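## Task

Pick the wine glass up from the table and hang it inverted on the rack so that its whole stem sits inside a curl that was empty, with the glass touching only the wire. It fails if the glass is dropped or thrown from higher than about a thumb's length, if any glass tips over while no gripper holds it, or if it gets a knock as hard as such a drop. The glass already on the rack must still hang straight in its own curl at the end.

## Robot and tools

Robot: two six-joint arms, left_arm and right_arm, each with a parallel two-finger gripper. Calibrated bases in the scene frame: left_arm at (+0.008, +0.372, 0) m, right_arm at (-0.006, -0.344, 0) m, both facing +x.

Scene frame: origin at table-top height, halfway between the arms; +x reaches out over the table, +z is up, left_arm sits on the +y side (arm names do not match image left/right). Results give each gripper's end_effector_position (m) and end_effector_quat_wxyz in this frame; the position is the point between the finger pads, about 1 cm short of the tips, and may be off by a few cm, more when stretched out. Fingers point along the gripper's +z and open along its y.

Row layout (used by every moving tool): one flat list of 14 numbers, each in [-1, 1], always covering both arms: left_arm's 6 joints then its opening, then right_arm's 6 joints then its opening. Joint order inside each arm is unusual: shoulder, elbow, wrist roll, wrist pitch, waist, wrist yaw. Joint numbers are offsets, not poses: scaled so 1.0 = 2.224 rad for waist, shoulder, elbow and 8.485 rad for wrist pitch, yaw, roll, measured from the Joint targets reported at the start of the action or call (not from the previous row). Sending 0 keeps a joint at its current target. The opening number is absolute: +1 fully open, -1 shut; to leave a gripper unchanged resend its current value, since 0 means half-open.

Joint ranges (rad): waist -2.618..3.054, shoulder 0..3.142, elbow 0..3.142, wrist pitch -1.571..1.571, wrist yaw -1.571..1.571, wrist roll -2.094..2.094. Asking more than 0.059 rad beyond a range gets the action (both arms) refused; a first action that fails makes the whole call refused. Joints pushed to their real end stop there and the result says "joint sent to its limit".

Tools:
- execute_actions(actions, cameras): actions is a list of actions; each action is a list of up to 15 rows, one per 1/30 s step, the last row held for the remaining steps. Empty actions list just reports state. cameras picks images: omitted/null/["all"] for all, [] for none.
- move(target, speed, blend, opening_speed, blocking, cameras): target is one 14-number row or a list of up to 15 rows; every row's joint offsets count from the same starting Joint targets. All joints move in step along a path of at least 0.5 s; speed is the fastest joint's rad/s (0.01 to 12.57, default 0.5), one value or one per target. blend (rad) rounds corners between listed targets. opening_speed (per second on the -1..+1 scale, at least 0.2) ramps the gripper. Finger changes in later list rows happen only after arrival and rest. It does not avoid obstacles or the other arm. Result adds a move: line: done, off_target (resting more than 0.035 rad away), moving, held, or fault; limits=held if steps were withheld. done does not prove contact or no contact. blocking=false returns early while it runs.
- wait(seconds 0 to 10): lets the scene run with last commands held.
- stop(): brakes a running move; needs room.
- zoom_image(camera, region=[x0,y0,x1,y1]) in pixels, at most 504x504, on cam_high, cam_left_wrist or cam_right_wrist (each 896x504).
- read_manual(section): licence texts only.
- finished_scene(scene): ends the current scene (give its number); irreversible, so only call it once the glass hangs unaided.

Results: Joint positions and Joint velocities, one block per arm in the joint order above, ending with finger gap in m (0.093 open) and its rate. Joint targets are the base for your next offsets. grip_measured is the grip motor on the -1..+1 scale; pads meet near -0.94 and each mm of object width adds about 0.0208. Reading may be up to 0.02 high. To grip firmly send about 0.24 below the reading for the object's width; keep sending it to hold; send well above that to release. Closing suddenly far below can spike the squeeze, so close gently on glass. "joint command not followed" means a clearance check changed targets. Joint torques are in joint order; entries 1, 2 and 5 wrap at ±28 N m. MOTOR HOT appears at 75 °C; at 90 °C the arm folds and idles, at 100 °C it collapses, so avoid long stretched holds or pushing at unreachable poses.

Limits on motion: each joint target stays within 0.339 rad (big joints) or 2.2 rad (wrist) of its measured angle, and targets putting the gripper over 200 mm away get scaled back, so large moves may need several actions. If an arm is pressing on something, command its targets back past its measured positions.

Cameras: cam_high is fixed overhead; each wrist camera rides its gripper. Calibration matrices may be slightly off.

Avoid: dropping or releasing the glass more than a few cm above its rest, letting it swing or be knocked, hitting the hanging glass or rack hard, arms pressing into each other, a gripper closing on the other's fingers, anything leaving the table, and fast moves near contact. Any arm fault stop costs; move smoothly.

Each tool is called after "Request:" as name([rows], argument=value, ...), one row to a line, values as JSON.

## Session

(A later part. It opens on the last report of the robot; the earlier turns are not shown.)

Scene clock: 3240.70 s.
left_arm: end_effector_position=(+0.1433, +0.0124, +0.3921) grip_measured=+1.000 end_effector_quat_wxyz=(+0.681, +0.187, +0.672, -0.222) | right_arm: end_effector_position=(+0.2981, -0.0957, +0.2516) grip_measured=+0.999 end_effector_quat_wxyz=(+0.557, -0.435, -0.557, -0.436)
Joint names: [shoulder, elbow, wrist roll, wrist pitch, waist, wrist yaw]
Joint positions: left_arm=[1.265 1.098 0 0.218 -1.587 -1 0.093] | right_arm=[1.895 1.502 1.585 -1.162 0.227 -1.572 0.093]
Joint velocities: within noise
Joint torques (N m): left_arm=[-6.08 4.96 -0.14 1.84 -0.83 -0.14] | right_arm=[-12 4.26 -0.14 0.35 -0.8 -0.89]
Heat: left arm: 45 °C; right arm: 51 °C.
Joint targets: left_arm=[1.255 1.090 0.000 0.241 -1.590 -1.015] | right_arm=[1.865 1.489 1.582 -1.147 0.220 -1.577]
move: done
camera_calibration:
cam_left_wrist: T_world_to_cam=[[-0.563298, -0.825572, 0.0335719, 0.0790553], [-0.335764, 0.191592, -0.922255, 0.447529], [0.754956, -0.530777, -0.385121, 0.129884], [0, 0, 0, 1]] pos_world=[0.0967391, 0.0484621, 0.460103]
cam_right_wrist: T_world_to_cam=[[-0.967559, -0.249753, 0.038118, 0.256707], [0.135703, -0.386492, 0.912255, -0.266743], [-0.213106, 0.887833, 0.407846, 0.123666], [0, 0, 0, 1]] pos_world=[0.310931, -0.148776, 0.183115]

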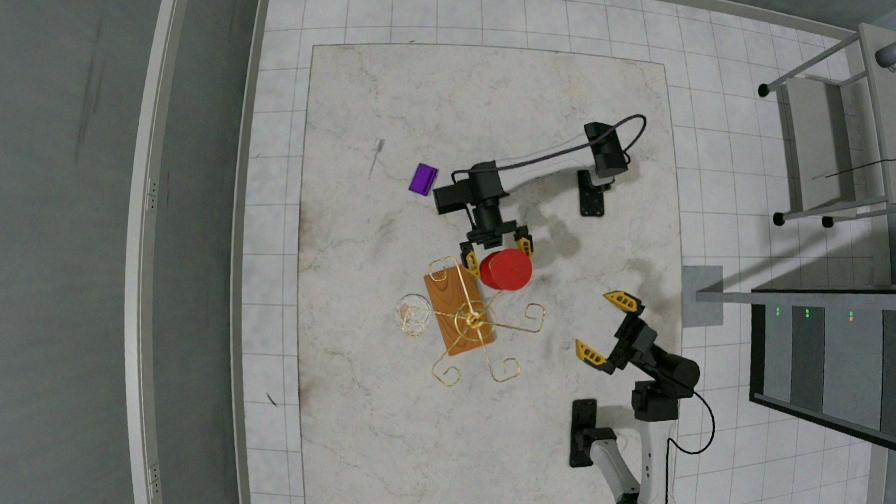

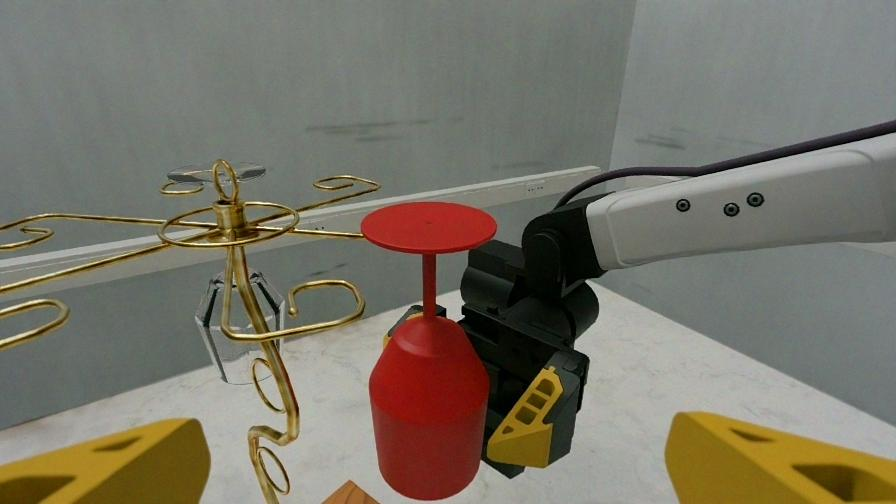

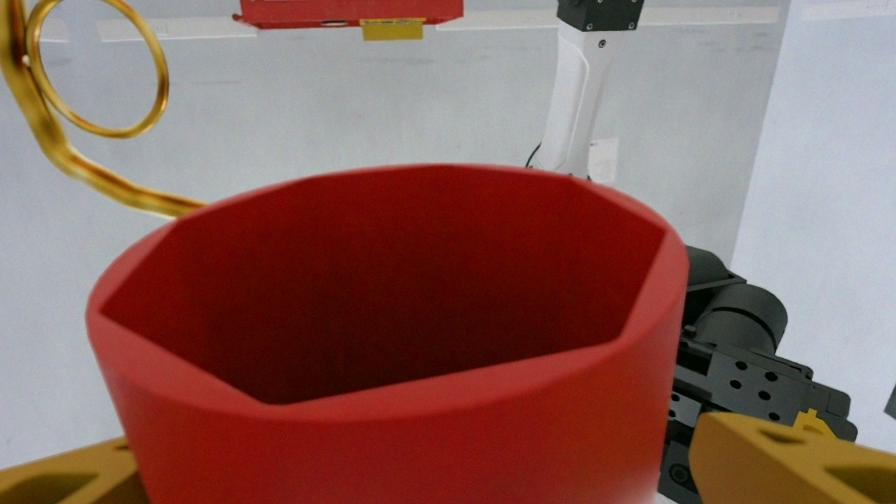

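Request:
wait(seconds=0.1, cameras=["cam_high", "cam_left_wrist", "cam_right_wrist"])

Request:
zoom_image(camera="cam_high", region=[440, 200, 560, 320])

Request:
zoom_image(camera="cam_left_wrist", region=[340, 140, 540, 270])

Scene clock: 3287.13 s.
left_arm: end_effector_position=(+0.1434, +0.0124, +0.3921) grip_measured=+1.000 end_effector_quat_wxyz=(+0.682, +0.187, +0.672, -0.222) | right_arm: end_effector_position=(+0.2982, -0.0957, +0.2516) grip_measured=+0.999 end_effector_quat_wxyz=(+0.557, -0.435, -0.557, -0.437)
Joint names: [shoulder, elbow, wrist roll, wrist pitch, waist, wrist yaw]
Joint positions: left_arm=[1.265 1.098 0 0.218 -1.587 -1 0.093] | right_arm=[1.895 1.502 1.585 -1.162 0.227 -1.572 0.093]
Joint velocities: within noise
Joint torques (N m): left_arm=[-5.94 5.22 -0.09 1.8 -0.79 -0.13] | right_arm=[-11.84 4.18 -0.1 0.35 -0.84 -0.84]
Heat: left arm: 45 °C; right arm: 53 °C.
Joint targets: left_arm=[1.255 1.090 0.000 0.241 -1.590 -1.015] | right_arm=[1.865 1.489 1.582 -1.147 0.220 -1.577]
Tool commands: left_gripper/opening=+1.0 right_gripper/opening=+1.0
wait: 0.10 s; at rest from the start
camera_calibration:
cam_left_wrist: T_world_to_cam=[[-0.563041, -0.825746, 0.0335933, 0.0791119], [-0.335822, 0.191463, -0.922261, 0.447524], [0.755122, -0.530552, -0.385105, 0.129903], [0, 0, 0, 1]] pos_world=[0.0967387, 0.0485627, 0.460103]
cam_right_wrist: T_world_to_cam=[[-0.967566, -0.249793, 0.0376721, 0.256784], [0.135325, -0.386597, 0.912266, -0.266643], [-0.213314, 0.887776, 0.407862, 0.12372], [0, 0, 0, 1]] pos_world=[0.310931, -0.148776, 0.183115]

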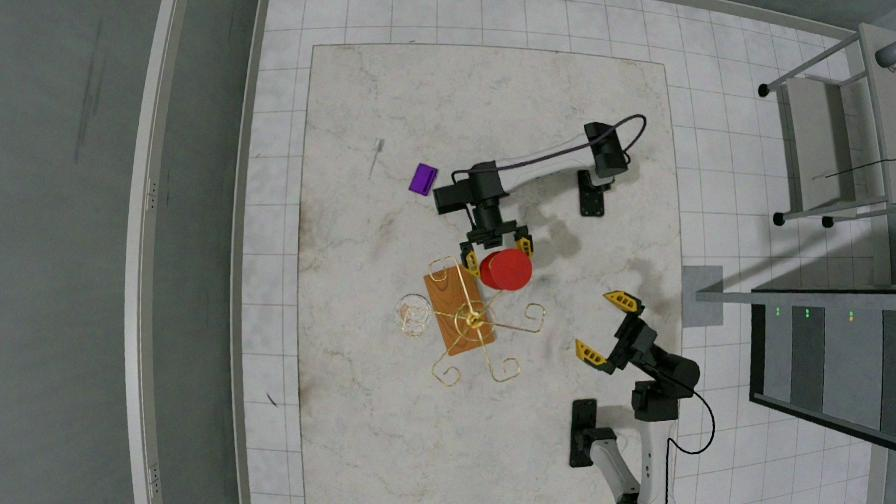

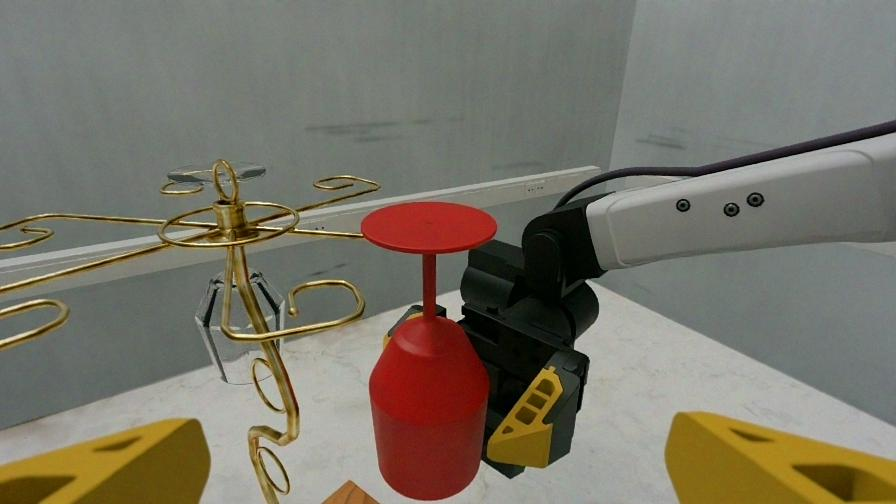

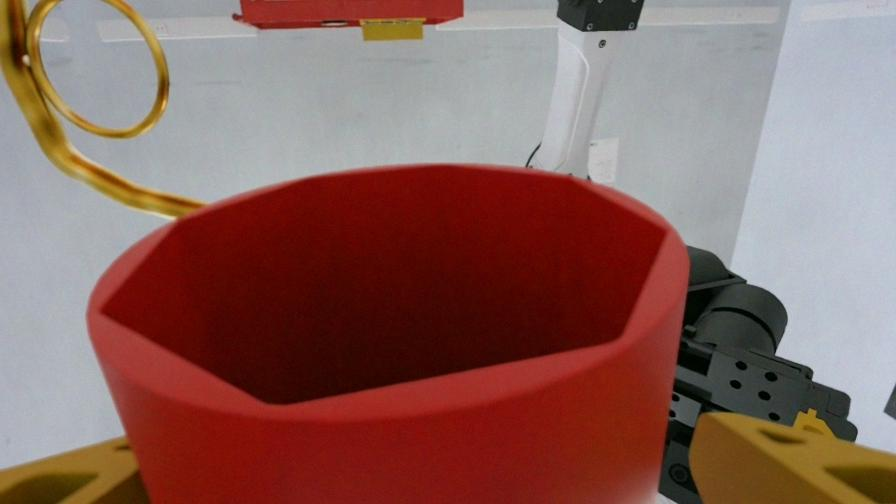

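Scaled by 4.200 from the camera's 896x504 image, which has a finer 1280x720 frame.

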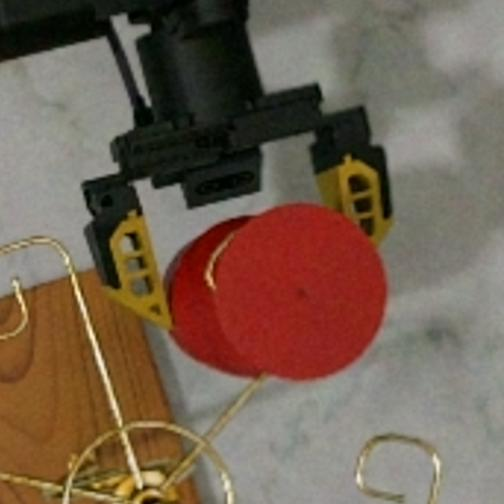

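Scaled by 2.520 from the camera's 896x504 image, which has a finer 1280x720 frame.

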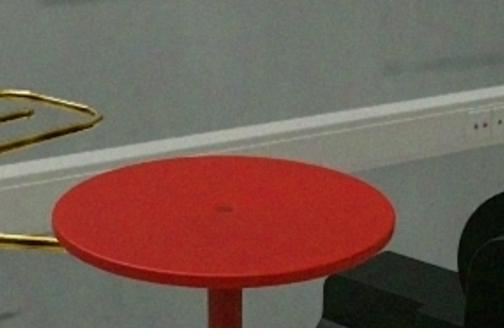

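Request:
move([
  [0, 0, 0, 0, 0, 0, 1, 0, 0, 0, 0, -0.0225, 0, 1],
  [0, 0, 0, 0, 0, 0, 1, -0.0899, -0.1097, 0, 0.0037, -0.1245, 0, 1],
], speed=[0.06, 0.15])

Request:
zoom_image(camera="cam_high", region=[440, 200, 560, 320])

Request:
zoom_image(camera="cam_left_wrist", region=[340, 140, 540, 270])

Scene clock: 3385.63 s.
left_arm: end_effector_position=(+0.1434, +0.0124, +0.3921) grip_measured=+1.000 end_effector_quat_wxyz=(+0.682, +0.187, +0.672, -0.222) | right_arm: end_effector_position=(+0.2995, -0.1869, +0.2537) grip_measured=+0.999 end_effector_quat_wxyz=(+0.493, -0.511, -0.488, -0.507)
Joint names: [shoulder, elbow, wrist roll, wrist pitch, waist, wrist yaw]
Joint positions: left_arm=[1.265 1.098 0 0.218 -1.587 -1 0.093] | right_arm=[1.689 1.257 1.585 -1.132 -0.052 -1.572 0.093]
Joint velocities: within noise
Joint torques (N m): left_arm=[-6.09 4.83 -0.07 1.85 -0.69 -0.1] | right_arm=[-9.36 4.23 -0.11 0.34 -0.55 -0.87]
Heat: left arm: 45 °C; right arm: 54 °C.
Joint targets: left_arm=[1.255 1.090 0.000 0.241 -1.590 -1.015] | right_arm=[1.666 1.245 1.582 -1.116 -0.057 -1.577]
move: done
camera_calibration:
cam_left_wrist: T_world_to_cam=[[-0.563041, -0.825746, 0.0335933, 0.0791119], [-0.335822, 0.191463, -0.922261, 0.447524], [0.755122, -0.530552, -0.385105, 0.129903], [0, 0, 0, 1]] pos_world=[0.0967387, 0.0485627, 0.460103]
cam_right_wrist: T_world_to_cam=[[-0.998541, 0.0261996, 0.0472206, 0.293641], [0.0323818, -0.409277, 0.911835, -0.277315], [0.043216, 0.912034, 0.407831, 0.131875], [0, 0, 0, 1]] pos_world=[0.296493, -0.241466, 0.185217]

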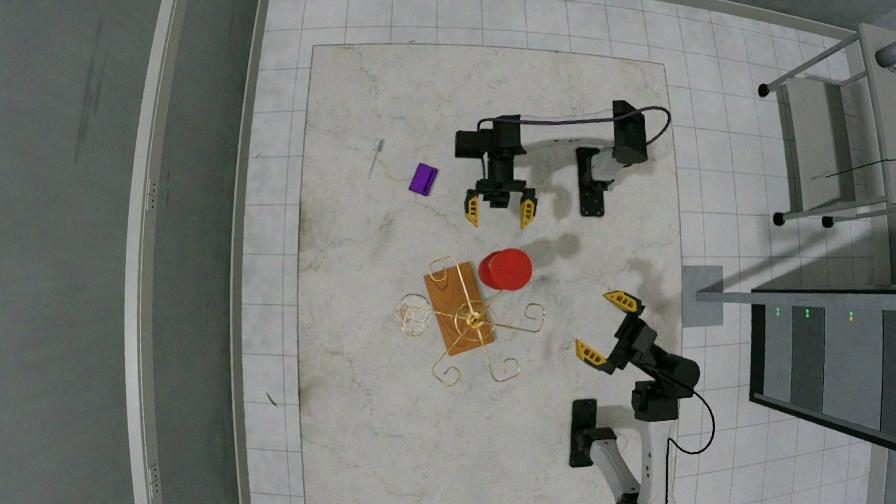

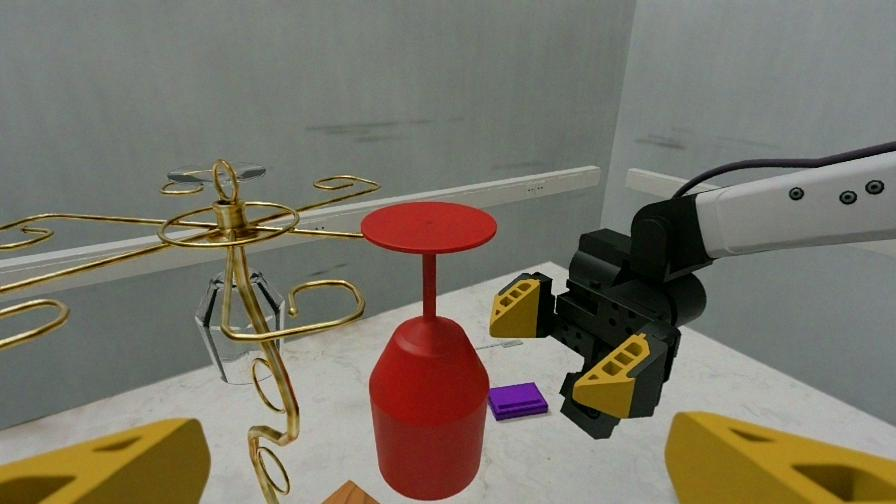

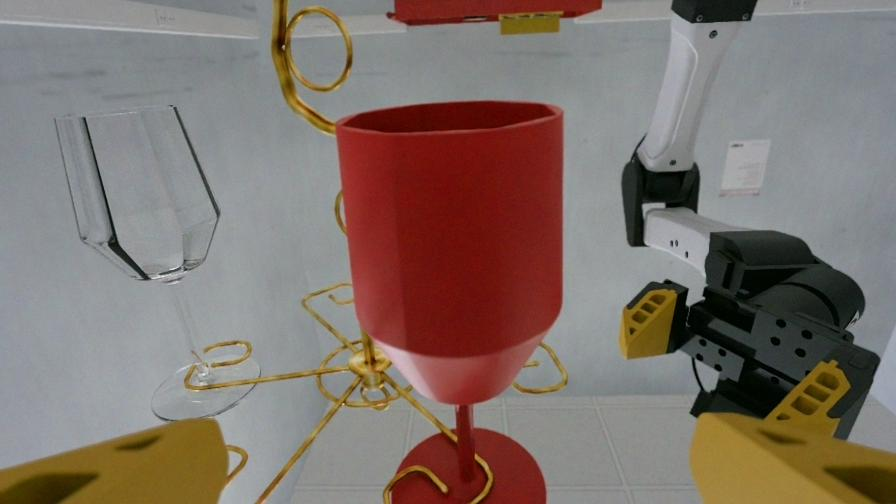

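Scaled by 4.200 from the camera's 896x504 image, which has a finer 1280x720 frame.

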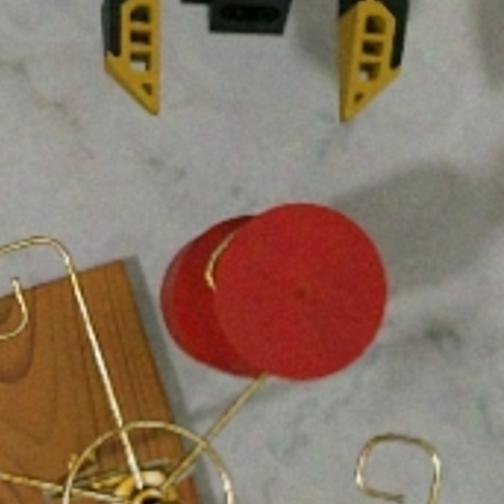

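Scaled by 2.520 from the camera's 896x504 image, which has a finer 1280x720 frame.

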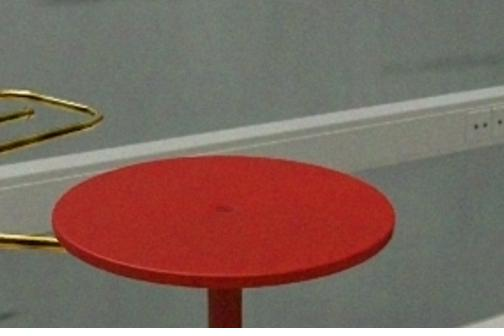

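Request:
zoom_image(camera="cam_right_wrist", region=[370, 390, 560, 504])

Request:
zoom_image(camera="cam_right_wrist", region=[140, 270, 340, 430])

Scaled by 2.653 from the camera's 896x504 image, which has a finer 1280x720 frame.

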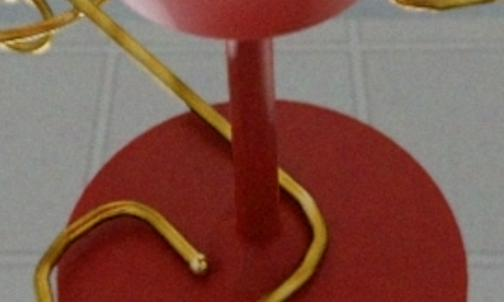

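Scaled by 2.520 from the camera's 896x504 image, which has a finer 1280x720 frame.

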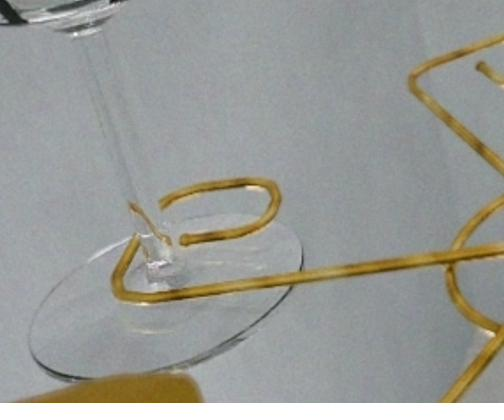

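Request:
finished_scene(scene=1)

The scene is finished: the task was done.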